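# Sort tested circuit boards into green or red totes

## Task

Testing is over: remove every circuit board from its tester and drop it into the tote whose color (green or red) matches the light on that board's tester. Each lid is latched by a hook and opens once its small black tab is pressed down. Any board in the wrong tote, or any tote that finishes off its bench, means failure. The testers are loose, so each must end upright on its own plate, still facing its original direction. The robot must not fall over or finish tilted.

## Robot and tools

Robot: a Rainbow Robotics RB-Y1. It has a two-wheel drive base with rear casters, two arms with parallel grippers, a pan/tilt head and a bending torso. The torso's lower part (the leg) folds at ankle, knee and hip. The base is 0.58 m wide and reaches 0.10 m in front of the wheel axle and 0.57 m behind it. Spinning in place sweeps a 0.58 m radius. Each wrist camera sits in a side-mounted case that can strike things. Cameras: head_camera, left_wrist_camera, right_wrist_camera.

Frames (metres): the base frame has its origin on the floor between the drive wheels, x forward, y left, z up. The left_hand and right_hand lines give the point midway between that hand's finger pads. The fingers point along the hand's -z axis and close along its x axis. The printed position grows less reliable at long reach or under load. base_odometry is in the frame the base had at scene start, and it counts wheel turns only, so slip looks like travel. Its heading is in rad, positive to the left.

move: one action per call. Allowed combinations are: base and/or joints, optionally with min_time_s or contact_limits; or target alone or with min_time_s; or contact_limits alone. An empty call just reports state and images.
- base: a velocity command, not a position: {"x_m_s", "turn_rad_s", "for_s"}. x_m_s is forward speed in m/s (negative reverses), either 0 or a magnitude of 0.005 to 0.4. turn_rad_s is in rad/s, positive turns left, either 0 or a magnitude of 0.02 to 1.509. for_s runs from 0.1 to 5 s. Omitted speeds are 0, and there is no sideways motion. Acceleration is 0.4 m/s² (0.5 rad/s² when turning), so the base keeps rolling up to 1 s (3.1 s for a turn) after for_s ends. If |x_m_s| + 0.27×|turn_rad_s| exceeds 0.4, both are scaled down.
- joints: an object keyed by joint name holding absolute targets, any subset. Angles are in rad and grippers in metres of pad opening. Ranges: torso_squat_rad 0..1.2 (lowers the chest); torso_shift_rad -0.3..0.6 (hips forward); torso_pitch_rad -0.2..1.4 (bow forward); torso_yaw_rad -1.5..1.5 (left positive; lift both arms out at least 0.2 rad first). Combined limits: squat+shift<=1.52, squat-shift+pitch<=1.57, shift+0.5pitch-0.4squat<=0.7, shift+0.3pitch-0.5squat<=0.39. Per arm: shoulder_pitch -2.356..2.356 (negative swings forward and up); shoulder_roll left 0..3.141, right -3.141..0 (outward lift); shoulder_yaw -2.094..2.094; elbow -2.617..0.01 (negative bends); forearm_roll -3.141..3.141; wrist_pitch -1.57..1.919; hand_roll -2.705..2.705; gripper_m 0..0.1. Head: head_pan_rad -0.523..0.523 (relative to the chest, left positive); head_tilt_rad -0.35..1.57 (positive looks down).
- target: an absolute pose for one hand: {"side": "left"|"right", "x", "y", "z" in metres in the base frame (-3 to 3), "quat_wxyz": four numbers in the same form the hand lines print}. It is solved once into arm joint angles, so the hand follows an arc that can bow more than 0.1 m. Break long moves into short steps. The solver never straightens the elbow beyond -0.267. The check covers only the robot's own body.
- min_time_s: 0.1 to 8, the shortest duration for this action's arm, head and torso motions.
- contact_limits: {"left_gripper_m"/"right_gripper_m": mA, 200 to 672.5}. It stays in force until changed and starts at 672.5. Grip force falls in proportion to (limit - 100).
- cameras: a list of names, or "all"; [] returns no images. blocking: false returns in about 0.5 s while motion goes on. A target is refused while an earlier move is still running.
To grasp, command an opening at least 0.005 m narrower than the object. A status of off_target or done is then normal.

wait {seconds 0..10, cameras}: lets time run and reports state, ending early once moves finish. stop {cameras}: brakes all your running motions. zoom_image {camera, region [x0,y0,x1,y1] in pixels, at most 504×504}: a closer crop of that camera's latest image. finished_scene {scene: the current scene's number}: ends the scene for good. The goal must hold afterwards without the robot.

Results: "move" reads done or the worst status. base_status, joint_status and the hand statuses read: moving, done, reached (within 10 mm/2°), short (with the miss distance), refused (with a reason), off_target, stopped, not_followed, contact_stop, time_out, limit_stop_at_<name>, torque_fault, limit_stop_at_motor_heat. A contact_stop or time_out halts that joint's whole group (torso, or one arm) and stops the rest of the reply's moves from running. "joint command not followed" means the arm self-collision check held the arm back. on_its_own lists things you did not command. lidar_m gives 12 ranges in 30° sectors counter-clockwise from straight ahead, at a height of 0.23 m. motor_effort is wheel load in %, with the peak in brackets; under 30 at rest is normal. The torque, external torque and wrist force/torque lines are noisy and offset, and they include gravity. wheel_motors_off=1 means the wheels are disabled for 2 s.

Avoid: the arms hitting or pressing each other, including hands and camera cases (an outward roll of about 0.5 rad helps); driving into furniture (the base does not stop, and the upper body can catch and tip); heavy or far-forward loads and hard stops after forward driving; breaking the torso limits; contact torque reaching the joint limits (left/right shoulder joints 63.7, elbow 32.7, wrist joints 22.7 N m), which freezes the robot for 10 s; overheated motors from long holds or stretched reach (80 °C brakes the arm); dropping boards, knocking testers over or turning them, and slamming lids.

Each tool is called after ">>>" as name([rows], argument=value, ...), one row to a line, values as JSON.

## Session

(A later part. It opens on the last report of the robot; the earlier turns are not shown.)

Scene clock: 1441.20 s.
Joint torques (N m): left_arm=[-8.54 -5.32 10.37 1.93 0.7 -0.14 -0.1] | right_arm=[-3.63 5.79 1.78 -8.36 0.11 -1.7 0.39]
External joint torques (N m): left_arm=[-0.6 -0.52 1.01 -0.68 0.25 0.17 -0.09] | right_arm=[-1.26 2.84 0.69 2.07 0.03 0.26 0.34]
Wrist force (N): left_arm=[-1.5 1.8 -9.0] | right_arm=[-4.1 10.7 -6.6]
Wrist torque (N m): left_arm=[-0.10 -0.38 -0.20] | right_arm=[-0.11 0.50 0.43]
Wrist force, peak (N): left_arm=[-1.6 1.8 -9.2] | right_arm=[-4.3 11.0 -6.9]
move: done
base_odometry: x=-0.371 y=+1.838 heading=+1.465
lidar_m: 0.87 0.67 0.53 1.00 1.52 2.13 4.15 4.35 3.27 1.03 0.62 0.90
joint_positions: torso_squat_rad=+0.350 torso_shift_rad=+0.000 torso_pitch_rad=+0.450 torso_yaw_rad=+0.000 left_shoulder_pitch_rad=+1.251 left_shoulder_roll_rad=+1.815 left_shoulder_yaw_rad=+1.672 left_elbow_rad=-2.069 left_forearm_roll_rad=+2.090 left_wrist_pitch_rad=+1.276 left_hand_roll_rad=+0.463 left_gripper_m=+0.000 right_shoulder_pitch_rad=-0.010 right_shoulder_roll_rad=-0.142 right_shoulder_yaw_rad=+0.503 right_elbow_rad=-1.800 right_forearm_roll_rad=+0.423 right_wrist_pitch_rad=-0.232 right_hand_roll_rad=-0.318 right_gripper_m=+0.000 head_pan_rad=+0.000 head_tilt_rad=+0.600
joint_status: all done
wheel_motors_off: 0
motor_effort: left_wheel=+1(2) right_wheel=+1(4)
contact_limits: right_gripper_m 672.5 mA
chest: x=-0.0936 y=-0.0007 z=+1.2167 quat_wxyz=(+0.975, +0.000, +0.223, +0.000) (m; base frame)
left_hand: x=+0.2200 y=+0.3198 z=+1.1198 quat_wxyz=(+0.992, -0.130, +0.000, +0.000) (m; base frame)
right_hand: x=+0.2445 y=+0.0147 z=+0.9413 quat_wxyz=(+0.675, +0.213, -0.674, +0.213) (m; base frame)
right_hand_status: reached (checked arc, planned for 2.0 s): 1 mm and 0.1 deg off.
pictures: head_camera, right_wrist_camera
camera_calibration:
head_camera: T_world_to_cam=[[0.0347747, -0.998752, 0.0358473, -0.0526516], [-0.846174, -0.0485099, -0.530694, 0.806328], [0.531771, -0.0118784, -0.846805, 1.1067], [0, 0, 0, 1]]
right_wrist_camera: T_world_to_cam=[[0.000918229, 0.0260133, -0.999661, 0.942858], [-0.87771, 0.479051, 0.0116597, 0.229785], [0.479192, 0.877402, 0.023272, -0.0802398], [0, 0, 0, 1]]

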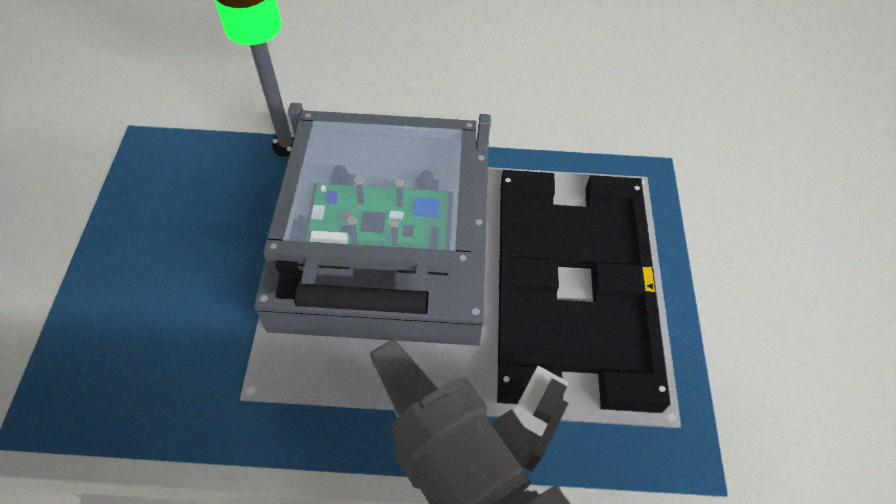

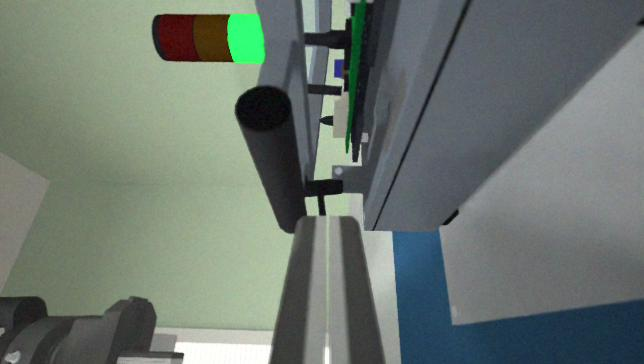

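>>> move(target={"side":"right","x":0.262,"y":0.022,"z":0.942,"quat_wxyz":[0.6744,0.2126,-0.6744,0.2126]}, min_time_s=1.5, cameras=[])

>>> move(target={"side":"right","x":0.274,"y":0.026,"z":0.943,"quat_wxyz":[0.6744,0.2126,-0.6744,0.2126]}, min_time_s=1.5)

Scene clock: 1470.00 s.
Wrist force, peak (N): left_arm=[-1.7 1.9 -9.2] | right_arm=[-4.4 10.9 -7.1]
move: done
joint_status: all done
wheel_motors_off: 0
motor_effort: left_wheel=+0(2) right_wheel=+2(3)
contact_limits: right_gripper_m 672.5 mA
right_hand_status: reached (checked arc, planned for 1.5 s): 0 mm and 0.0 deg off.
pictures: none

Scene clock: 1471.83 s.
Joint torques (N m): left_arm=[-8.36 -5.25 10.42 2 0.63 -0.14 -0.05] | right_arm=[-6.05 6.7 -0.66 -9.09 -0.49 -1.95 -0.22]
External joint torques (N m): left_arm=[-0.41 -0.44 1.05 -0.61 0.19 0.17 -0.04] | right_arm=[-1.72 3.16 -1.49 1.49 -0.59 -0.01 -0.28]
Wrist force (N): left_arm=[-1.4 2.0 -9.1] | right_arm=[-5.1 10.9 -6.5]
Wrist torque (N m): left_arm=[-0.12 -0.36 -0.19] | right_arm=[-0.12 0.49 0.44]
Wrist force, peak (N): left_arm=[-1.7 2.0 -9.1] | right_arm=[-9.6 11.7 -4.8]
move: done
base_odometry: x=-0.371 y=+1.838 heading=+1.465
lidar_m: 0.87 0.67 0.53 0.99 1.52 2.12 4.15 4.35 3.27 1.03 0.63 0.90
joint_positions: torso_squat_rad=+0.350 torso_shift_rad=+0.000 torso_pitch_rad=+0.450 torso_yaw_rad=+0.000 left_shoulder_pitch_rad=+1.251 left_shoulder_roll_rad=+1.815 left_shoulder_yaw_rad=+1.672 left_elbow_rad=-2.069 left_forearm_roll_rad=+2.090 left_wrist_pitch_rad=+1.276 left_hand_roll_rad=+0.463 left_gripper_m=+0.000 right_shoulder_pitch_rad=-0.115 right_shoulder_roll_rad=-0.118 right_shoulder_yaw_rad=+0.488 right_elbow_rad=-1.739 right_forearm_roll_rad=+0.417 right_wrist_pitch_rad=-0.189 right_hand_roll_rad=-0.336 right_gripper_m=+0.000 head_pan_rad=+0.000 head_tilt_rad=+0.600
joint_status: all done
wheel_motors_off: 0
motor_effort: left_wheel=+1(2) right_wheel=+2(3)
contact_limits: right_gripper_m 672.5 mA
chest: x=-0.0935 y=-0.0007 z=+1.2167 quat_wxyz=(+0.975, +0.000, +0.223, +0.000) (m; base frame)
left_hand: x=+0.2200 y=+0.3198 z=+1.1198 quat_wxyz=(+0.992, -0.130, +0.000, +0.000) (m; base frame)
right_hand: x=+0.2733 y=+0.0258 z=+0.9432 quat_wxyz=(+0.675, +0.213, -0.674, +0.213) (m; base frame)
right_hand_status: reached (checked arc, planned for 1.5 s): 1 mm and 0.0 deg off.
pictures: head_camera, left_wrist_camera, right_wrist_camera
camera_calibration:
head_camera: T_world_to_cam=[[0.034778, -0.998752, 0.0358438, -0.052648], [-0.846222, -0.0485098, -0.530618, 0.806256], [0.531695, -0.011878, -0.846853, 1.10672], [0, 0, 0, 1]]
left_wrist_camera: T_world_to_cam=[[0.999806, 0.0121562, -0.0155149, -0.207806], [0.0195314, -0.716801, 0.697004, -0.521301], [-0.00264819, -0.697172, -0.716899, 1.09531], [0, 0, 0, 1]]
right_wrist_camera: T_world_to_cam=[[0.00205949, 0.0259008, -0.999662, 0.944142], [-0.877632, 0.479218, 0.0106082, 0.250723], [0.479331, 0.877314, 0.0237183, -0.104289], [0, 0, 0, 1]]

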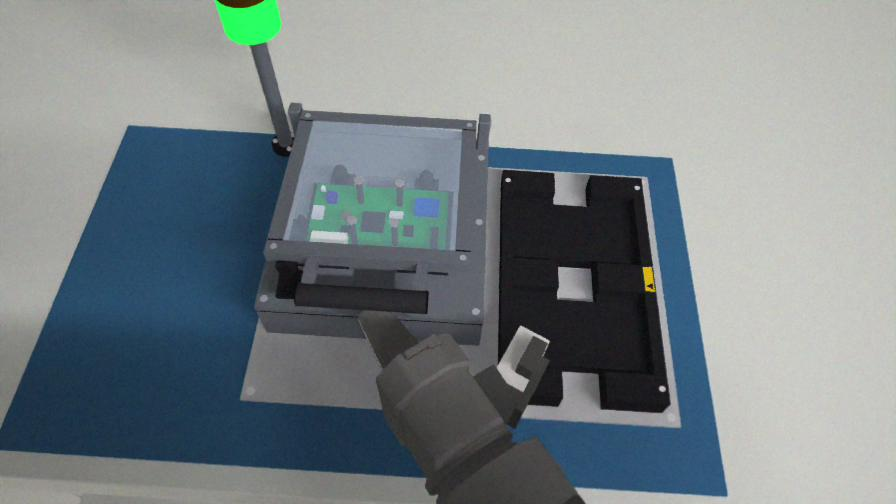

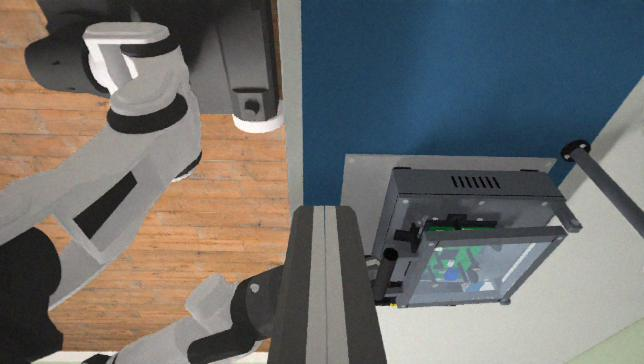

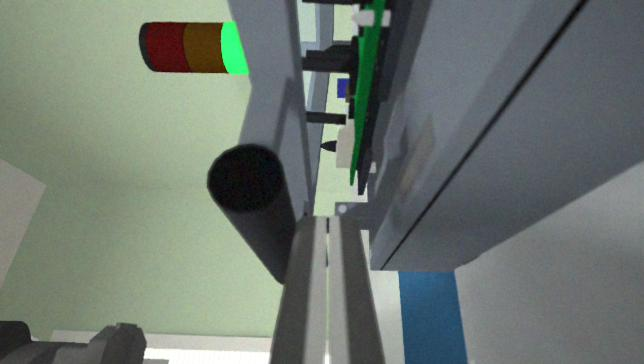

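>>> move(target={"side":"right","x":0.279,"y":0.028,"z":0.975,"quat_wxyz":[0.6744,0.2126,-0.6744,0.2126]}, min_time_s=2)

>>> move(target={"side":"right","x":0.297,"y":0.031,"z":1.01,"quat_wxyz":[0.6744,0.2126,-0.6744,0.2126]}, min_time_s=2)

Scene clock: 1479.00 s.
Wrist force, peak (N): left_arm=[-1.5 2.0 -9.2] | right_arm=[-9.5 11.8 -5.6]
move: done
joint_status: all done
wheel_motors_off: 0
motor_effort: left_wheel=+0(2) right_wheel=+3(3)
contact_limits: right_gripper_m 672.5 mA
right_hand_status: reached (checked arc, planned for 2.0 s): 1 mm and 0.1 deg off.

Scene clock: 1481.33 s.
Joint torques (N m): left_arm=[-8.24 -5.13 10.4 2.03 0.59 -0.14 -0.07] | right_arm=[-8.59 2.96 1.33 -12.68 -0.22 -2.87 -0.22]
External joint torques (N m): left_arm=[-0.29 -0.33 1.04 -0.58 0.15 0.17 -0.07] | right_arm=[-2.56 0.12 1.72 -1.62 -0.52 -0.97 -0.28]
Wrist force (N): left_arm=[-1.4 2.1 -8.9] | right_arm=[-9.1 9.5 -6.6]
Wrist torque (N m): left_arm=[-0.14 -0.36 -0.18] | right_arm=[-0.16 0.54 0.37]
Wrist force, peak (N): left_arm=[-1.8 1.9 -9.1] | right_arm=[-8.4 11.4 -5.8]
move: done
base_odometry: x=-0.371 y=+1.838 heading=+1.465
lidar_m: 0.87 0.67 0.53 1.00 1.52 2.14 4.15 4.35 3.27 1.02 0.62 0.90
joint_positions: torso_squat_rad=+0.350 torso_shift_rad=+0.000 torso_pitch_rad=+0.450 torso_yaw_rad=+0.000 left_shoulder_pitch_rad=+1.251 left_shoulder_roll_rad=+1.815 left_shoulder_yaw_rad=+1.672 left_elbow_rad=-2.069 left_forearm_roll_rad=+2.090 left_wrist_pitch_rad=+1.276 left_hand_roll_rad=+0.463 left_gripper_m=+0.000 right_shoulder_pitch_rad=-0.214 right_shoulder_roll_rad=-0.205 right_shoulder_yaw_rad=+0.548 right_elbow_rad=-1.970 right_forearm_roll_rad=+0.383 right_wrist_pitch_rad=+0.105 right_hand_roll_rad=-0.401 right_gripper_m=+0.000 head_pan_rad=+0.000 head_tilt_rad=+0.600
joint_status: all done
wheel_motors_off: 0
motor_effort: left_wheel=-1(2) right_wheel=+2(4)
contact_limits: right_gripper_m 672.5 mA
chest: x=-0.0935 y=-0.0007 z=+1.2167 quat_wxyz=(+0.975, +0.000, +0.223, +0.000) (m; base frame)
left_hand: x=+0.2200 y=+0.3198 z=+1.1198 quat_wxyz=(+0.992, -0.130, +0.000, +0.000) (m; base frame)
right_hand: x=+0.2970 y=+0.0306 z=+1.0095 quat_wxyz=(+0.675, +0.212, -0.674, +0.212) (m; base frame)
right_hand_status: reached (checked arc, planned for 2.0 s): 1 mm and 0.1 deg off.
pictures: head_camera, left_wrist_camera, right_wrist_camera
camera_calibration:
head_camera: T_world_to_cam=[[0.0347797, -0.998752, 0.0358365, -0.0526454], [-0.846245, -0.0485068, -0.530582, 0.806233], [0.531658, -0.011873, -0.846876, 1.10673], [0, 0, 0, 1]]
left_wrist_camera: T_world_to_cam=[[0.999805, 0.0121564, -0.0155586, -0.207785], [0.0195619, -0.716805, 0.696999, -0.521294], [-0.00267949, -0.697168, -0.716903, 1.0953], [0, 0, 0, 1]]
right_wrist_camera: T_world_to_cam=[[0.00183428, 0.0259217, -0.999662, 1.01023], [-0.876862, 0.480619, 0.0108537, 0.267927], [0.480738, 0.876546, 0.0236114, -0.121762], [0, 0, 0, 1]]

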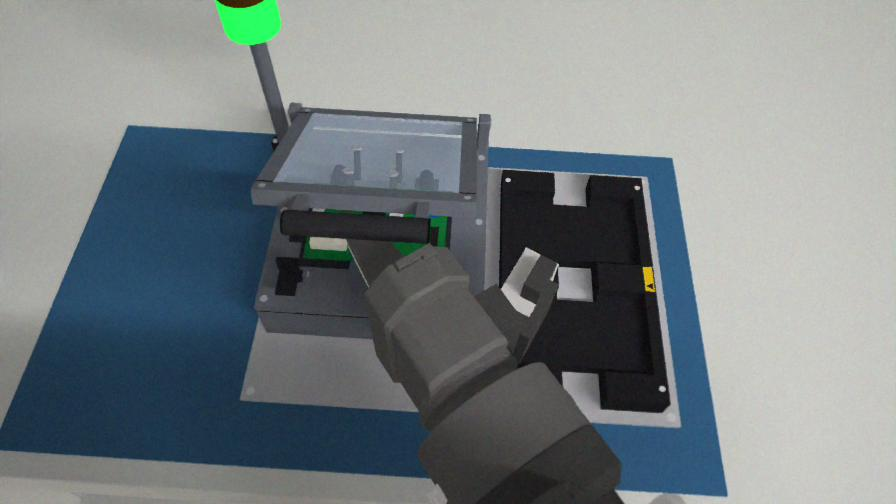

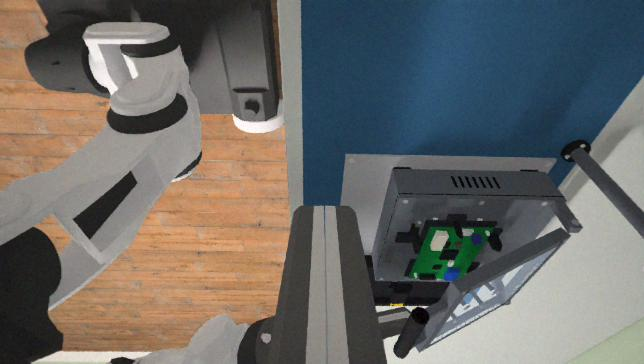

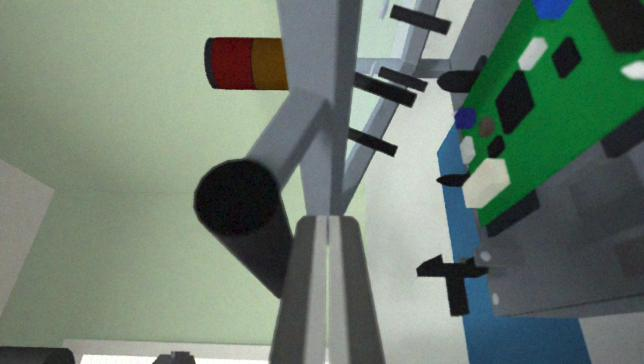

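Good; continue.

>>> move(target={"side":"right","x":0.322,"y":0.031,"z":1.05,"quat_wxyz":[0.6744,0.2126,-0.6744,0.2126]}, min_time_s=2, cameras=[])

>>> move(target={"side":"right","x":0.352,"y":0.031,"z":1.08,"quat_wxyz":[0.6744,0.2126,-0.6744,0.2126]}, min_time_s=2, cameras=[])

>>> move(target={"side":"right","x":0.382,"y":0.041,"z":1.10,"quat_wxyz":[0.6744,0.2126,-0.6744,0.2126]}, min_time_s=2)

Scene clock: 1490.57 s.
Wrist force, peak (N): left_arm=[-1.8 1.8 -9.2] | right_arm=[-10.4 10.5 -8.6]
move: done
joint_status: all done
wheel_motors_off: 0
motor_effort: left_wheel=+0(2) right_wheel=+3(4)
contact_limits: right_gripper_m 672.5 mA
right_hand_status: reached (checked arc, planned for 2.0 s): 1 mm and 0.1 deg off.
pictures: none

Scene clock: 1492.90 s.
Wrist force, peak (N): left_arm=[-1.6 1.9 -9.1] | right_arm=[-11.1 11.9 -8.4]
move: done
joint_status: all done
wheel_motors_off: 0
motor_effort: left_wheel=+1(2) right_wheel=+0(3)
contact_limits: right_gripper_m 672.5 mA
right_hand_status: reached (checked arc, planned for 2.0 s): 1 mm and 0.1 deg off.
pictures: none

Scene clock: 1495.23 s.
Joint torques (N m): left_arm=[-8.28 -5.4 10.44 2 0.64 -0.1 -0.13] | right_arm=[-14.28 3.59 -5.4 -9.29 0.28 -2.16 -0.24]
External joint torques (N m): left_arm=[-0.34 -0.59 1.08 -0.61 0.19 0.21 -0.12] | right_arm=[-1.41 2.95 -1.63 0.93 -0.32 -0.31 -0.3]
Wrist force (N): left_arm=[-1.4 1.9 -9.1] | right_arm=[-6.1 11.4 -6.6]
Wrist torque (N m): left_arm=[-0.13 -0.36 -0.20] | right_arm=[-0.14 0.53 0.44]
Wrist force, peak (N): left_arm=[-1.6 2.0 -9.3] | right_arm=[-16.9 8.0 -8.5]
move: done
base_odometry: x=-0.371 y=+1.838 heading=+1.465
lidar_m: 0.87 0.66 0.53 0.99 1.53 2.13 4.15 4.36 3.28 1.03 0.62 0.90
joint_positions: torso_squat_rad=+0.350 torso_shift_rad=+0.000 torso_pitch_rad=+0.450 torso_yaw_rad=+0.000 left_shoulder_pitch_rad=+1.251 left_shoulder_roll_rad=+1.815 left_shoulder_yaw_rad=+1.672 left_elbow_rad=-2.069 left_forearm_roll_rad=+2.090 left_wrist_pitch_rad=+1.276 left_hand_roll_rad=+0.463 left_gripper_m=+0.000 right_shoulder_pitch_rad=-0.628 right_shoulder_roll_rad=-0.306 right_shoulder_yaw_rad=+0.504 right_elbow_rad=-2.000 right_forearm_roll_rad=+0.169 right_wrist_pitch_rad=+0.458 right_hand_roll_rad=-0.460 right_gripper_m=+0.000 head_pan_rad=+0.000 head_tilt_rad=+0.600
joint_status: all done
wheel_motors_off: 0
motor_effort: left_wheel=+0(2) right_wheel=+2(3)
contact_limits: right_gripper_m 672.5 mA
chest: x=-0.0933 y=-0.0007 z=+1.2167 quat_wxyz=(+0.975, +0.000, +0.223, +0.000) (m; base frame)
left_hand: x=+0.2202 y=+0.3198 z=+1.1196 quat_wxyz=(+0.992, -0.130, +0.000, +0.000) (m; base frame)
right_hand: x=+0.3818 y=+0.0408 z=+1.0996 quat_wxyz=(+0.675, +0.212, -0.674, +0.213) (m; base frame)
right_hand_status: reached (checked arc, planned for 2.0 s): 0 mm and 0.1 deg off.
pictures: head_camera, left_wrist_camera, right_wrist_camera
camera_calibration:
head_camera: T_world_to_cam=[[0.034785, -0.998753, 0.0358101, -0.0526348], [-0.8464, -0.0484938, -0.530335, 0.806036], [0.531411, -0.011862, -0.847031, 1.10678], [0, 0, 0, 1]]
left_wrist_camera: T_world_to_cam=[[0.999801, 0.0121523, -0.01585, -0.207589], [0.019762, -0.716816, 0.696982, -0.52125], [-0.00289162, -0.697156, -0.716914, 1.09526], [0, 0, 0, 1]]
right_wrist_camera: T_world_to_cam=[[0.00180011, 0.0255078, -0.999673, 1.1], [-0.877493, 0.479471, 0.0106542, 0.337012], [0.479586, 0.877187, 0.023246, -0.172749], [0, 0, 0, 1]]

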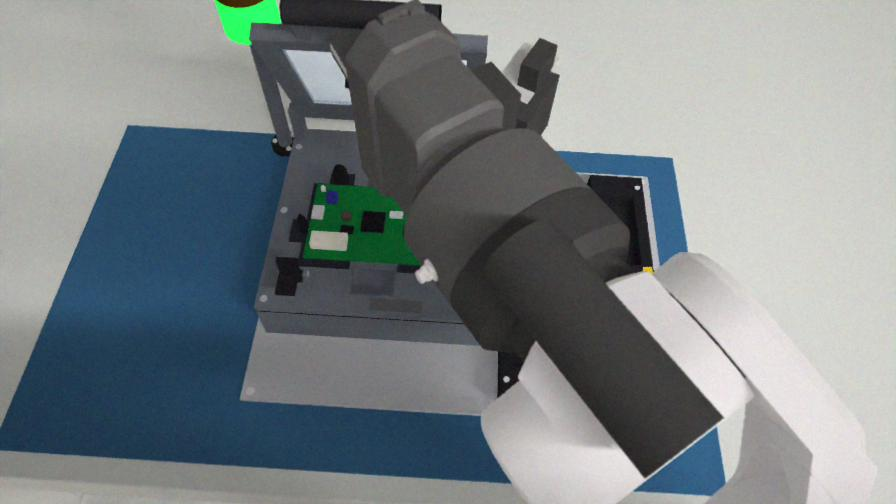

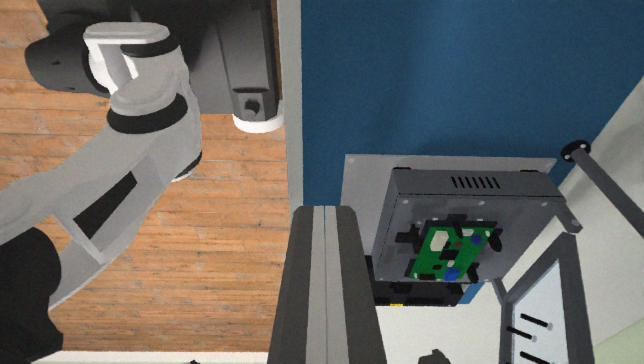

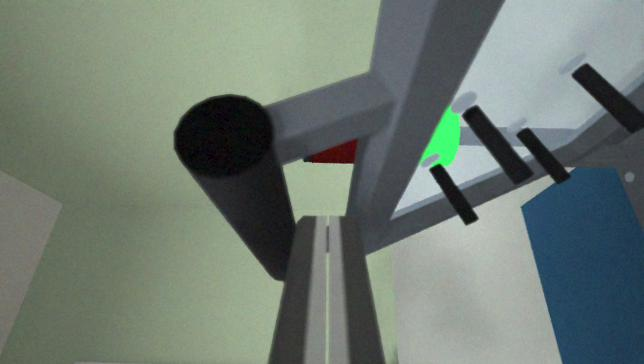

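>>> move(target={"side":"right","x":0.412,"y":0.051,"z":1.105,"quat_wxyz":[0.6744,0.2126,-0.6744,0.2126]}, min_time_s=2, cameras=[])

>>> move(target={"side":"right","x":0.435,"y":0.063,"z":1.105,"quat_wxyz":[0.6744,0.2126,-0.6744,0.2126]}, min_time_s=2)

Scene clock: 1502.93 s.
Wrist force, peak (N): left_arm=[-1.5 1.7 -9.3] | right_arm=[-8.9 11.5 -5.6]
move: done
joint_status: all done
wheel_motors_off: 0
motor_effort: left_wheel=+0(2) right_wheel=+2(4)
contact_limits: right_gripper_m 672.5 mA
right_hand_status: reached (checked arc, planned for 2.0 s): 1 mm and 0.1 deg off.
pictures: none

Scene clock: 1505.27 s.
Joint torques (N m): left_arm=[-8.25 -5.1 10.48 1.94 0.63 -0.04 -0.08] | right_arm=[-9.95 4.19 1 -0.46 -1.87 0.9 -0.82]
External joint torques (N m): left_arm=[-0.3 -0.3 1.11 -0.67 0.18 0.27 -0.07] | right_arm=[6.58 3.84 5.38 9.66 -2.45 2.73 -0.88]
Wrist force (N): left_arm=[-1.4 1.5 -8.7] | right_arm=[14.9 3.7 7.6]
Wrist torque (N m): left_arm=[-0.08 -0.37 -0.19] | right_arm=[-0.59 0.52 0.87]
Wrist force, peak (N): left_arm=[-1.8 1.9 -9.1] | right_arm=[26.1 5.1 9.4]
move: done
base_odometry: x=-0.371 y=+1.838 heading=+1.465
lidar_m: 0.87 0.67 0.53 0.99 1.53 2.13 4.15 4.36 3.28 1.03 0.63 0.90
joint_positions: torso_squat_rad=+0.350 torso_shift_rad=-0.001 torso_pitch_rad=+0.449 torso_yaw_rad=+0.000 left_shoulder_pitch_rad=+1.251 left_shoulder_roll_rad=+1.815 left_shoulder_yaw_rad=+1.672 left_elbow_rad=-2.069 left_forearm_roll_rad=+2.090 left_wrist_pitch_rad=+1.276 left_hand_roll_rad=+0.463 left_gripper_m=+0.000 right_shoulder_pitch_rad=-0.823 right_shoulder_roll_rad=-0.262 right_shoulder_yaw_rad=+0.472 right_elbow_rad=-1.764 right_forearm_roll_rad=+0.127 right_wrist_pitch_rad=+0.410 right_hand_roll_rad=-0.474 right_gripper_m=+0.000 head_pan_rad=+0.000 head_tilt_rad=+0.600
joint_status: all done
wheel_motors_off: 0
motor_effort: left_wheel=-2(2) right_wheel=+4(5)
contact_limits: right_gripper_m 672.5 mA
chest: x=-0.0941 y=-0.0010 z=+1.2168 quat_wxyz=(+0.975, +0.001, +0.222, +0.000) (m; base frame)
left_hand: x=+0.2196 y=+0.3195 z=+1.1204 quat_wxyz=(+0.992, -0.130, -0.001, +0.000) (m; base frame)
right_hand: x=+0.4348 y=+0.0623 z=+1.1077 quat_wxyz=(+0.673, +0.212, -0.676, +0.213) (m; base frame)
right_hand_status: reached (checked arc, planned for 2.0 s): 3 mm and 0.3 deg off.
pictures: head_camera, left_wrist_camera, right_wrist_camera
camera_calibration:
head_camera: T_world_to_cam=[[0.0344867, -0.998773, 0.0355429, -0.0525679], [-0.845635, -0.0481164, -0.531589, 0.807035], [0.532646, -0.0117236, -0.846257, 1.10651], [0, 0, 0, 1]]
left_wrist_camera: T_world_to_cam=[[0.999826, 0.0119209, -0.0143796, -0.208581], [0.0185704, -0.717044, 0.696781, -0.521391], [-0.00200455, -0.696926, -0.71714, 1.09556], [0, 0, 0, 1]]
right_wrist_camera: T_world_to_cam=[[0.00749085, 0.0276048, -0.999591, 1.10469], [-0.877405, 0.479704, 0.00667234, 0.377444], [0.479692, 0.876996, 0.027814, -0.222324], [0, 0, 0, 1]]

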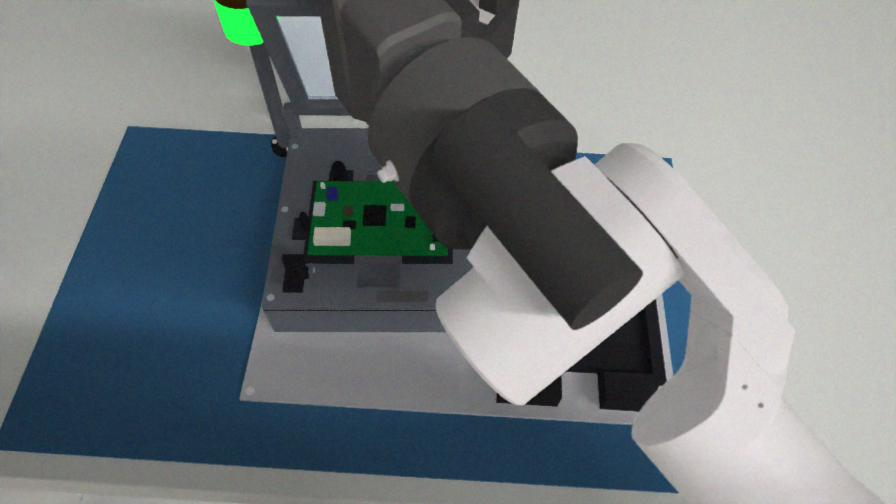

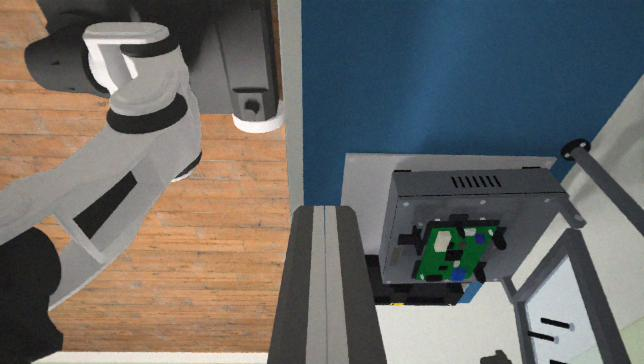

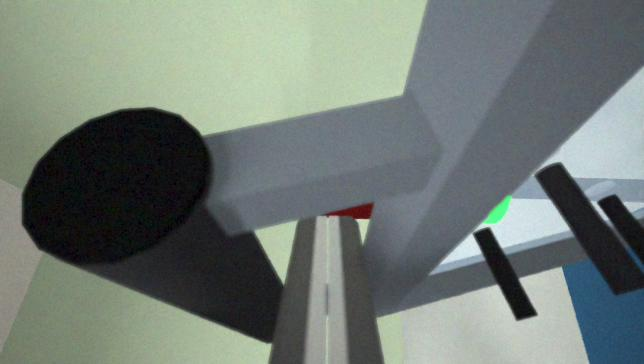

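>>> move(target={"side":"right","x":0.41,"y":0.044,"z":1.105,"quat_wxyz":[0.6744,0.2126,-0.6744,0.2126]}, min_time_s=2.5, cameras=[])

>>> move(target={"side":"right","x":0.328,"y":-0.013,"z":1.105,"quat_wxyz":[0.6744,0.2126,-0.6744,0.2126]}, min_time_s=2.5, cameras=[])

>>> move(target={"side":"right","x":0.22,"y":-0.15,"z":1.105,"quat_wxyz":[0.6744,0.2126,-0.6744,0.2126]}, min_time_s=2)

Scene clock: 1516.37 s.
Wrist force, peak (N): left_arm=[-1.6 2.0 -9.2] | right_arm=[-7.7 18.1 -30.4]
move: done
joint_status: all done
wheel_motors_off: 0
motor_effort: left_wheel=+0(2) right_wheel=+2(5)
contact_limits: right_gripper_m 672.5 mA
right_hand_status: reached (checked arc, planned for 2.5 s): 2 mm and 0.2 deg off.
pictures: none

Scene clock: 1527.27 s.
Joint torques (N m): left_arm=[-8.1 -4.62 10.17 2.31 0.64 -0.16 -0.09] | right_arm=[9.02 -24.64 -9.95 1.89 5 10.53 6.54]
External joint torques (N m): left_arm=[-0.15 0.18 0.8 -0.28 0.19 0.15 -0.09] | right_arm=[22.44 -24.39 -5.63 11.95 4.41 12.37 6.49]
External joint torques when the fault began: right_arm=[41.8 -42.78 -6.2 21.37 6.74 23.64 10.5]
Wrist force (N): left_arm=[-1.3 1.9 -8.8] | right_arm=[0.8 41.1 -69.9]
Wrist torque (N m): left_arm=[-0.13 -0.35 -0.19] | right_arm=[-3.79 -10.27 -5.74]
Wrist force, peak (N): left_arm=[-2.2 1.1 -9.6] | right_arm=[9.1 59.4 -117.3]
move: torque_fault
TORQUE FAULT: right_wrist_pitch_rad reached its load limit. The robot stopped for 10 seconds, dropped its targets and accepts commands again. The stop added 9.1 s to the call.
base_odometry: x=-0.371 y=+1.838 heading=+1.466
lidar_m: 0.87 0.67 0.53 1.00 1.53 2.13 4.14 4.34 3.28 1.03 0.62 0.90
joint_positions: torso_squat_rad=+0.350 torso_shift_rad=+0.000 torso_pitch_rad=+0.450 torso_yaw_rad=+0.001 left_shoulder_pitch_rad=+1.251 left_shoulder_roll_rad=+1.814 left_shoulder_yaw_rad=+1.672 left_elbow_rad=-2.069 left_forearm_roll_rad=+2.090 left_wrist_pitch_rad=+1.276 left_hand_roll_rad=+0.463 left_gripper_m=+0.000 right_shoulder_pitch_rad=-0.656 right_shoulder_roll_rad=-0.342 right_shoulder_yaw_rad=+0.484 right_elbow_rad=-1.991 right_forearm_roll_rad=+0.124 right_wrist_pitch_rad=+0.439 right_hand_roll_rad=-0.471 right_gripper_m=-0.001 head_pan_rad=+0.000 head_tilt_rad=+0.600
joint_status: right_shoulder_pitch_rad torque_fault (moved +0.073 of +0.327); right_shoulder_roll_rad torque_fault (moved -0.033 of -0.151); right_elbow_rad torque_fault (moved -0.094 of -0.378); right_forearm_roll_rad torque_fault (moved +0.003 of +0.016); right_wrist_pitch_rad torque_fault (moved -0.001 of +0.020); right_hand_roll_rad torque_fault (moved -0.001 of +0.008); the others done
wheel_motors_off: 0
on_its_own: right_shoulder_pitch_rad is held at -0.651, not at your -0.402, since a torque_fault; right_shoulder_roll_rad is held at -0.348, not at your -0.460, since a torque_fault; right_elbow_rad is held at -1.988, not at your -2.275, since a torque_fault; right_forearm_roll_rad is held at +0.125, not at your +0.137, since a torque_fault; right_wrist_pitch_rad is held at +0.442, not at your +0.461, since a torque_fault; right_hand_roll_rad is held at -0.469, not at your -0.462, since a torque_fault
motor_effort: left_wheel=+6(6) right_wheel=-16(28)
contact_limits: right_gripper_m 672.5 mA
chest: x=-0.0932 y=+0.0001 z=+1.2167 quat_wxyz=(+0.975, +0.000, +0.223, +0.001) (m; base frame)
left_hand: x=+0.2199 y=+0.3208 z=+1.1195 quat_wxyz=(+0.991, -0.130, +0.000, +0.001) (m; base frame)
right_hand: x=+0.3915 y=+0.0340 z=+1.1080 quat_wxyz=(+0.669, +0.219, -0.678, +0.212) (m; base frame)
right_hand_status: short (checked arc, planned for 2.5 s): torque_fault, 79 mm and 1.0 deg off.
pictures: none

not run: a stop that you did not command came earlier in this reply.

>>> move()

Scene clock: 1534.13 s.
Joint torques (N m): left_arm=[-7.97 -4.62 10.25 2.38 0.61 -0.14 -0.09] | right_arm=[9.36 -24.64 -9.8 1.79 4.96 10.54 6.65]
External joint torques (N m): left_arm=[-0.02 0.18 0.89 -0.22 0.16 0.16 -0.09] | right_arm=[22.78 -24.39 -5.49 11.84 4.37 12.38 6.59]
Motor temperatures (°C): left_arm=[29 31 30 32 38 34 41] | right_arm=[35 35 29 33 46 40 37]
Wrist force (N): left_arm=[-1.4 1.7 -8.7] | right_arm=[0.8 40.9 -69.6]
Wrist torque (N m): left_arm=[-0.09 -0.36 -0.20] | right_arm=[-3.79 -10.26 -5.75]
Wrist force, peak (N): left_arm=[-1.6 1.8 -9.2] | right_arm=[0.6 41.3 -70.1]
base_odometry: x=-0.371 y=+1.838 heading=+1.466
lidar_m: 0.87 0.67 0.53 1.00 1.53 2.13 4.15 4.34 3.27 1.03 0.62 0.91
base_status: not commanded
joint_positions: torso_squat_rad=+0.350 torso_shift_rad=+0.000 torso_pitch_rad=+0.450 torso_yaw_rad=+0.001 left_shoulder_pitch_rad=+1.251 left_shoulder_roll_rad=+1.814 left_shoulder_yaw_rad=+1.672 left_elbow_rad=-2.069 left_forearm_roll_rad=+2.090 left_wrist_pitch_rad=+1.276 left_hand_roll_rad=+0.463 left_gripper_m=+0.000 right_shoulder_pitch_rad=-0.656 right_shoulder_roll_rad=-0.342 right_shoulder_yaw_rad=+0.484 right_elbow_rad=-1.991 right_forearm_roll_rad=+0.124 right_wrist_pitch_rad=+0.439 right_hand_roll_rad=-0.471 right_gripper_m=-0.001 head_pan_rad=+0.000 head_tilt_rad=+0.600
joint_status: right_shoulder_pitch_rad torque_fault (moved +0.073 of +0.327); right_shoulder_roll_rad torque_fault (moved -0.033 of -0.151); right_elbow_rad torque_fault (moved -0.094 of -0.378); right_forearm_roll_rad torque_fault (moved +0.003 of +0.016); right_wrist_pitch_rad torque_fault (moved -0.001 of +0.020); right_hand_roll_rad torque_fault (moved -0.001 of +0.008); the others done
wheel_motors_off: 0
on_its_own: right_shoulder_pitch_rad is held at -0.651, not at your -0.402, since a torque_fault; right_shoulder_roll_rad is held at -0.348, not at your -0.460, since a torque_fault; right_elbow_rad is held at -1.988, not at your -2.275, since a torque_fault; right_forearm_roll_rad is held at +0.125, not at your +0.137, since a torque_fault; right_wrist_pitch_rad is held at +0.442, not at your +0.461, since a torque_fault; right_hand_roll_rad is held at -0.469, not at your -0.462, since a torque_fault
motor_effort: left_wheel=+5(6) right_wheel=-18(28)
contact_limits: right_gripper_m 672.5 mA
chest: x=-0.0932 y=+0.0001 z=+1.2167 quat_wxyz=(+0.975, +0.000, +0.223, +0.001) (m; base frame)
left_hand: x=+0.2199 y=+0.3208 z=+1.1195 quat_wxyz=(+0.991, -0.130, +0.000, +0.001) (m; base frame)
right_hand: x=+0.3915 y=+0.0340 z=+1.1080 quat_wxyz=(+0.669, +0.219, -0.678, +0.212) (m; base frame)
right_hand_status: short (checked arc, planned for 2.5 s): torque_fault, 79 mm and 1.0 deg off.
pictures: head_camera, left_wrist_camera, right_wrist_camera
camera_calibration:
head_camera: T_world_to_cam=[[0.0359167, -0.99869, 0.0364564, -0.0525656], [-0.846339, -0.0497962, -0.530312, 0.806181], [0.531432, -0.0118075, -0.847019, 1.1067], [0, 0, 0, 1]] pos_world=[0.0960523, 0.000715408, 1.36684]
left_wrist_camera: T_world_to_cam=[[0.999788, 0.01325, -0.0157419, -0.20785], [0.020475, -0.716342, 0.697449, -0.521216], [-0.00203543, -0.697623, -0.716462, 1.09534], [0, 0, 0, 1]] pos_world=[0.220707, 0.393516, 1.14502]
right_wrist_camera: T_world_to_cam=[[0.0112771, 0.0396202, -0.999151, 1.10379], [-0.881333, 0.472413, 0.00878573, 0.352444], [0.472361, 0.880486, 0.0402461, -0.187731], [0, 0, 0, 1]] pos_world=[0.38685, -0.0449373, 1.10731]

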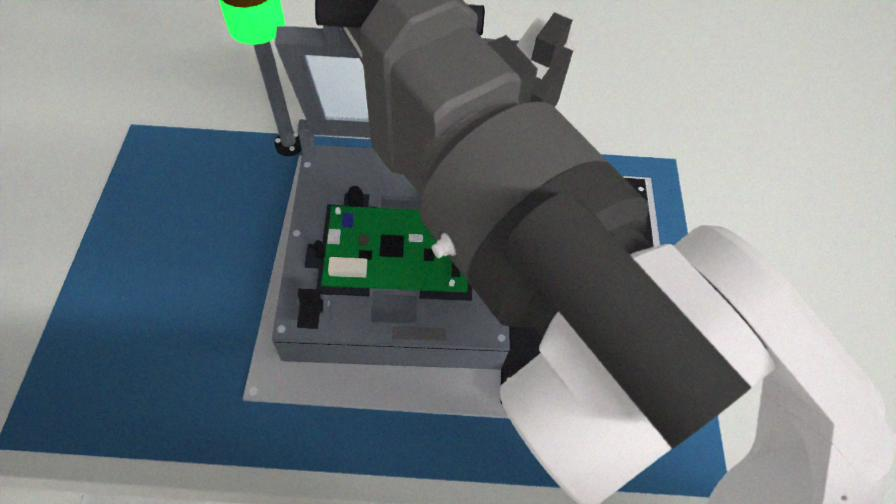

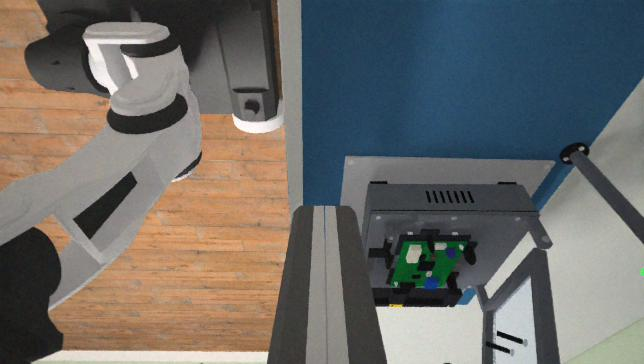

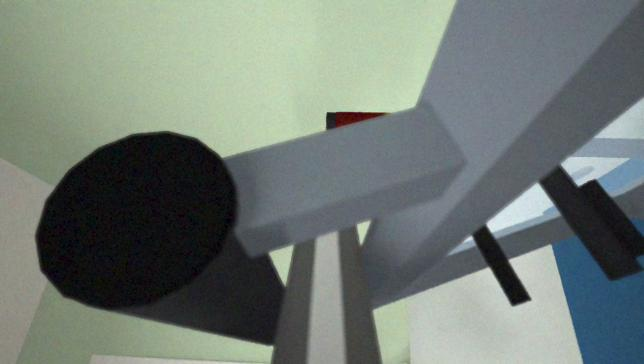

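>>> move(target={"side":"right","x":0.398,"y":0.048,"z":1.108,"quat_wxyz":[0.669,0.219,-0.678,0.212]}, min_time_s=2)

>>> zoom_image(camera="right_wrist_camera", region=[140, 60, 500, 364])

>>> zoom_image(camera="head_camera", region=[250, 0, 650, 225])

Scene clock: 1567.30 s.
Joint torques (N m): left_arm=[-7.93 -4.65 9.89 2.43 0.64 -0.22 -0.05] | right_arm=[-17.06 5.24 -2.94 -10.54 0.58 -3.42 0.34]
External joint torques (N m): left_arm=[0.02 0.16 0.53 -0.18 0.2 0.08 -0.05] | right_arm=[-3.03 4.82 1.15 -0.41 -0.01 -1.57 0.29]
Wrist force (N): left_arm=[-1.5 1.8 -9.1] | right_arm=[-9.4 8.5 -4.6]
Wrist torque (N m): left_arm=[-0.10 -0.37 -0.20] | right_arm=[-0.14 0.49 0.52]
Wrist force, peak (N): left_arm=[-1.4 1.9 -9.3] | right_arm=[1.4 42.0 -69.7]
move: done
base_odometry: x=-0.371 y=+1.838 heading=+1.465
lidar_m: 0.87 0.67 0.52 0.98 1.53 2.13 4.14 4.35 3.26 1.03 0.62 0.91
joint_positions: torso_squat_rad=+0.350 torso_shift_rad=+0.000 torso_pitch_rad=+0.450 torso_yaw_rad=+0.000 left_shoulder_pitch_rad=+1.251 left_shoulder_roll_rad=+1.814 left_shoulder_yaw_rad=+1.672 left_elbow_rad=-2.069 left_forearm_roll_rad=+2.090 left_wrist_pitch_rad=+1.276 left_hand_roll_rad=+0.463 left_gripper_m=+0.000 right_shoulder_pitch_rad=-0.690 right_shoulder_roll_rad=-0.301 right_shoulder_yaw_rad=+0.490 right_elbow_rad=-1.941 right_forearm_roll_rad=+0.142 right_wrist_pitch_rad=+0.440 right_hand_roll_rad=-0.467 right_gripper_m=+0.000 head_pan_rad=+0.000 head_tilt_rad=+0.600
joint_status: all done
wheel_motors_off: 0
motor_effort: left_wheel=+6(6) right_wheel=-6(18)
contact_limits: right_gripper_m 672.5 mA
chest: x=-0.0934 y=-0.0007 z=+1.2167 quat_wxyz=(+0.975, +0.000, +0.223, +0.000) (m; base frame)
left_hand: x=+0.2201 y=+0.3198 z=+1.1198 quat_wxyz=(+0.992, -0.130, +0.000, +0.000) (m; base frame)
right_hand: x=+0.3980 y=+0.0462 z=+1.1074 quat_wxyz=(+0.670, +0.218, -0.678, +0.211) (m; base frame)
right_hand_status: reached (checked arc, planned for 2.0 s): 2 mm and 0.1 deg off.
pictures: head_camera, left_wrist_camera, right_wrist_camera
camera_calibration:
head_camera: T_world_to_cam=[[0.0347953, -0.998752, 0.0358382, -0.0526619], [-0.846301, -0.0485197, -0.530491, 0.806182], [0.531568, -0.0118713, -0.846933, 1.10674], [0, 0, 0, 1]]
left_wrist_camera: T_world_to_cam=[[0.999805, 0.0121433, -0.0155582, -0.207836], [0.0195523, -0.7168, 0.697004, -0.521307], [-0.00268822, -0.697173, -0.716898, 1.09529], [0, 0, 0, 1]]
right_wrist_camera: T_world_to_cam=[[0.0102678, 0.0389817, -0.999187, 1.10308], [-0.880716, 0.47355, 0.00942437, 0.351468], [0.473532, 0.879904, 0.0391941, -0.200796], [0, 0, 0, 1]]

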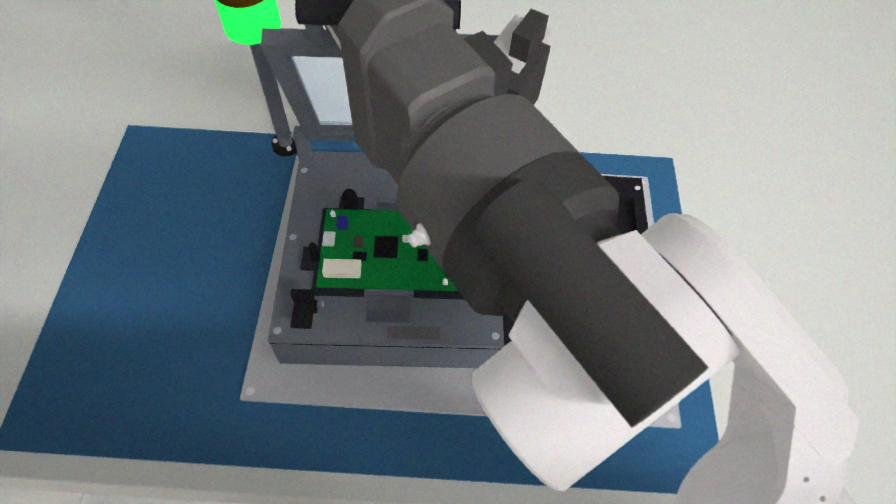

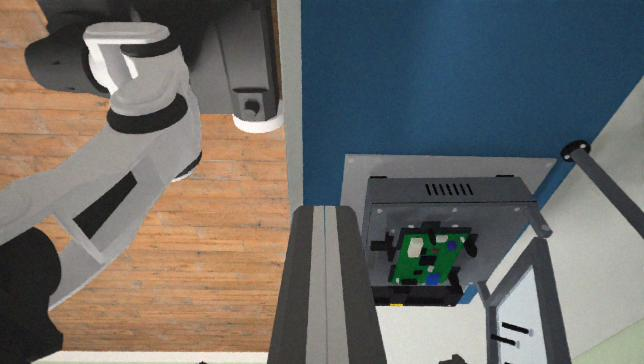

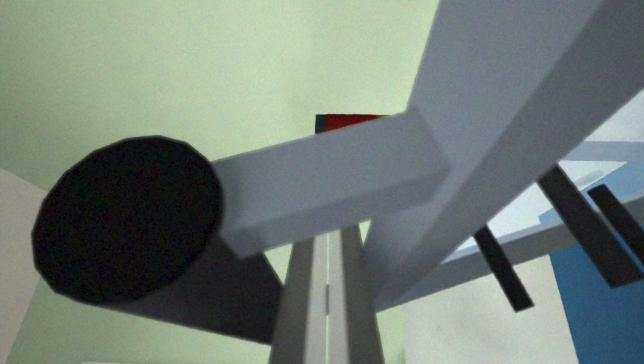

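Scaled by 1.400 from the camera's 644x364 image, which has a finer 1265x715 frame.

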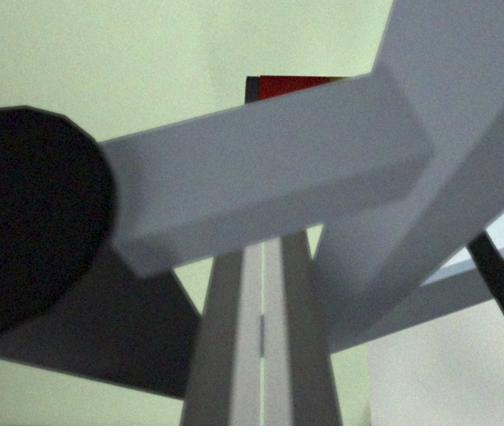

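Scaled by 1.260 from the camera's 896x504 image, which has a finer 1280x720 frame.

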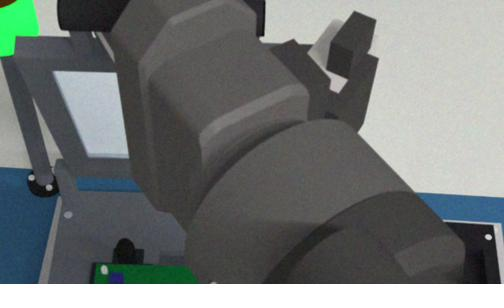

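>>> move(target={"side":"right","x":0.398,"y":0.062,"z":1.108,"quat_wxyz":[0.6744,0.2126,-0.6744,0.2126]}, min_time_s=2)

>>> move(target={"side":"right","x":0.388,"y":0.062,"z":1.108,"quat_wxyz":[0.6744,0.2126,-0.6744,0.2126]}, min_time_s=2)

Scene clock: 1586.07 s.
Wrist force, peak (N): left_arm=[-1.4 1.9 -9.2] | right_arm=[-9.4 8.6 -4.4]
move: done
joint_status: all done
wheel_motors_off: 0
motor_effort: left_wheel=+3(6) right_wheel=-3(7)
contact_limits: right_gripper_m 672.5 mA
right_hand_status: reached (checked arc, planned for 2.0 s): 1 mm and 0.2 deg off.

Scene clock: 1588.40 s.
Joint torques (N m): left_arm=[-7.91 -4.8 9.97 2.39 0.7 -0.16 -0.06] | right_arm=[-12.05 8.53 2.91 -11.63 -1.14 -2.82 -0.41]
External joint torques (N m): left_arm=[0.03 0 0.61 -0.22 0.26 0.14 -0.06] | right_arm=[1.68 6.91 6.36 -1.41 -1.76 -0.96 -0.47]
Wrist force (N): left_arm=[-1.4 1.7 -8.9] | right_arm=[-6.2 -0.7 -8.7]
Wrist torque (N m): left_arm=[-0.12 -0.36 -0.20] | right_arm=[-0.04 0.05 1.22]
Wrist force, peak (N): left_arm=[-1.6 1.8 -9.2] | right_arm=[-7.1 -1.3 -9.3]
move: done
base_odometry: x=-0.371 y=+1.838 heading=+1.465
lidar_m: 0.87 0.67 0.53 0.99 1.52 2.14 4.15 4.35 3.27 1.03 0.62 0.91
joint_positions: torso_squat_rad=+0.350 torso_shift_rad=+0.000 torso_pitch_rad=+0.450 torso_yaw_rad=+0.000 left_shoulder_pitch_rad=+1.251 left_shoulder_roll_rad=+1.814 left_shoulder_yaw_rad=+1.672 left_elbow_rad=-2.069 left_forearm_roll_rad=+2.090 left_wrist_pitch_rad=+1.276 left_hand_roll_rad=+0.463 left_gripper_m=+0.000 right_shoulder_pitch_rad=-0.684 right_shoulder_roll_rad=-0.245 right_shoulder_yaw_rad=+0.512 right_elbow_rad=-1.954 right_forearm_roll_rad=+0.190 right_wrist_pitch_rad=+0.490 right_hand_roll_rad=-0.451 right_gripper_m=-0.001 head_pan_rad=+0.000 head_tilt_rad=+0.600
joint_status: all done
wheel_motors_off: 0
motor_effort: left_wheel=+2(5) right_wheel=-1(5)
contact_limits: right_gripper_m 672.5 mA
chest: x=-0.0934 y=-0.0009 z=+1.2167 quat_wxyz=(+0.975, +0.001, +0.223, +0.000) (m; base frame)
left_hand: x=+0.2201 y=+0.3195 z=+1.1198 quat_wxyz=(+0.992, -0.130, +0.000, +0.000) (m; base frame)
right_hand: x=+0.3894 y=+0.0610 z=+1.1079 quat_wxyz=(+0.675, +0.211, -0.675, +0.212) (m; base frame)
right_hand_status: reached (checked arc, planned for 2.0 s): 2 mm and 0.1 deg off.
pictures: head_camera, left_wrist_camera, right_wrist_camera
camera_calibration:
head_camera: T_world_to_cam=[[0.0345836, -0.998766, 0.035643, -0.0526116], [-0.84629, -0.0482372, -0.530535, 0.806219], [0.531599, -0.0118165, -0.846913, 1.10672], [0, 0, 0, 1]]
left_wrist_camera: T_world_to_cam=[[0.999808, 0.0119355, -0.0155158, -0.207873], [0.0193732, -0.716941, 0.696864, -0.521274], [-0.00280655, -0.697031, -0.717035, 1.09533], [0, 0, 0, 1]]
right_wrist_camera: T_world_to_cam=[[0.00284309, 0.025055, -0.999682, 1.10739], [-0.876596, 0.481132, 0.00956558, 0.334593], [0.481219, 0.87629, 0.023331, -0.194953], [0, 0, 0, 1]]

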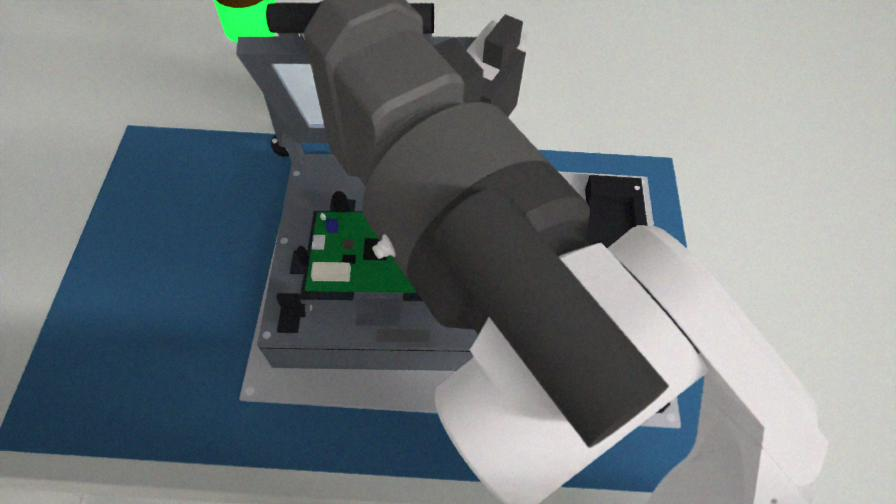

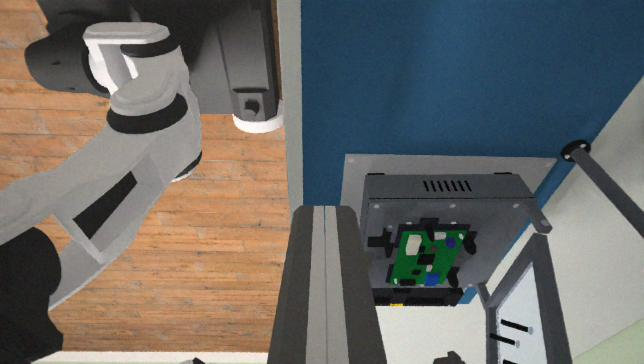

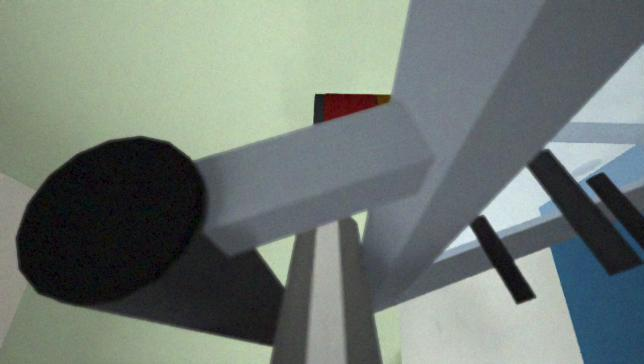

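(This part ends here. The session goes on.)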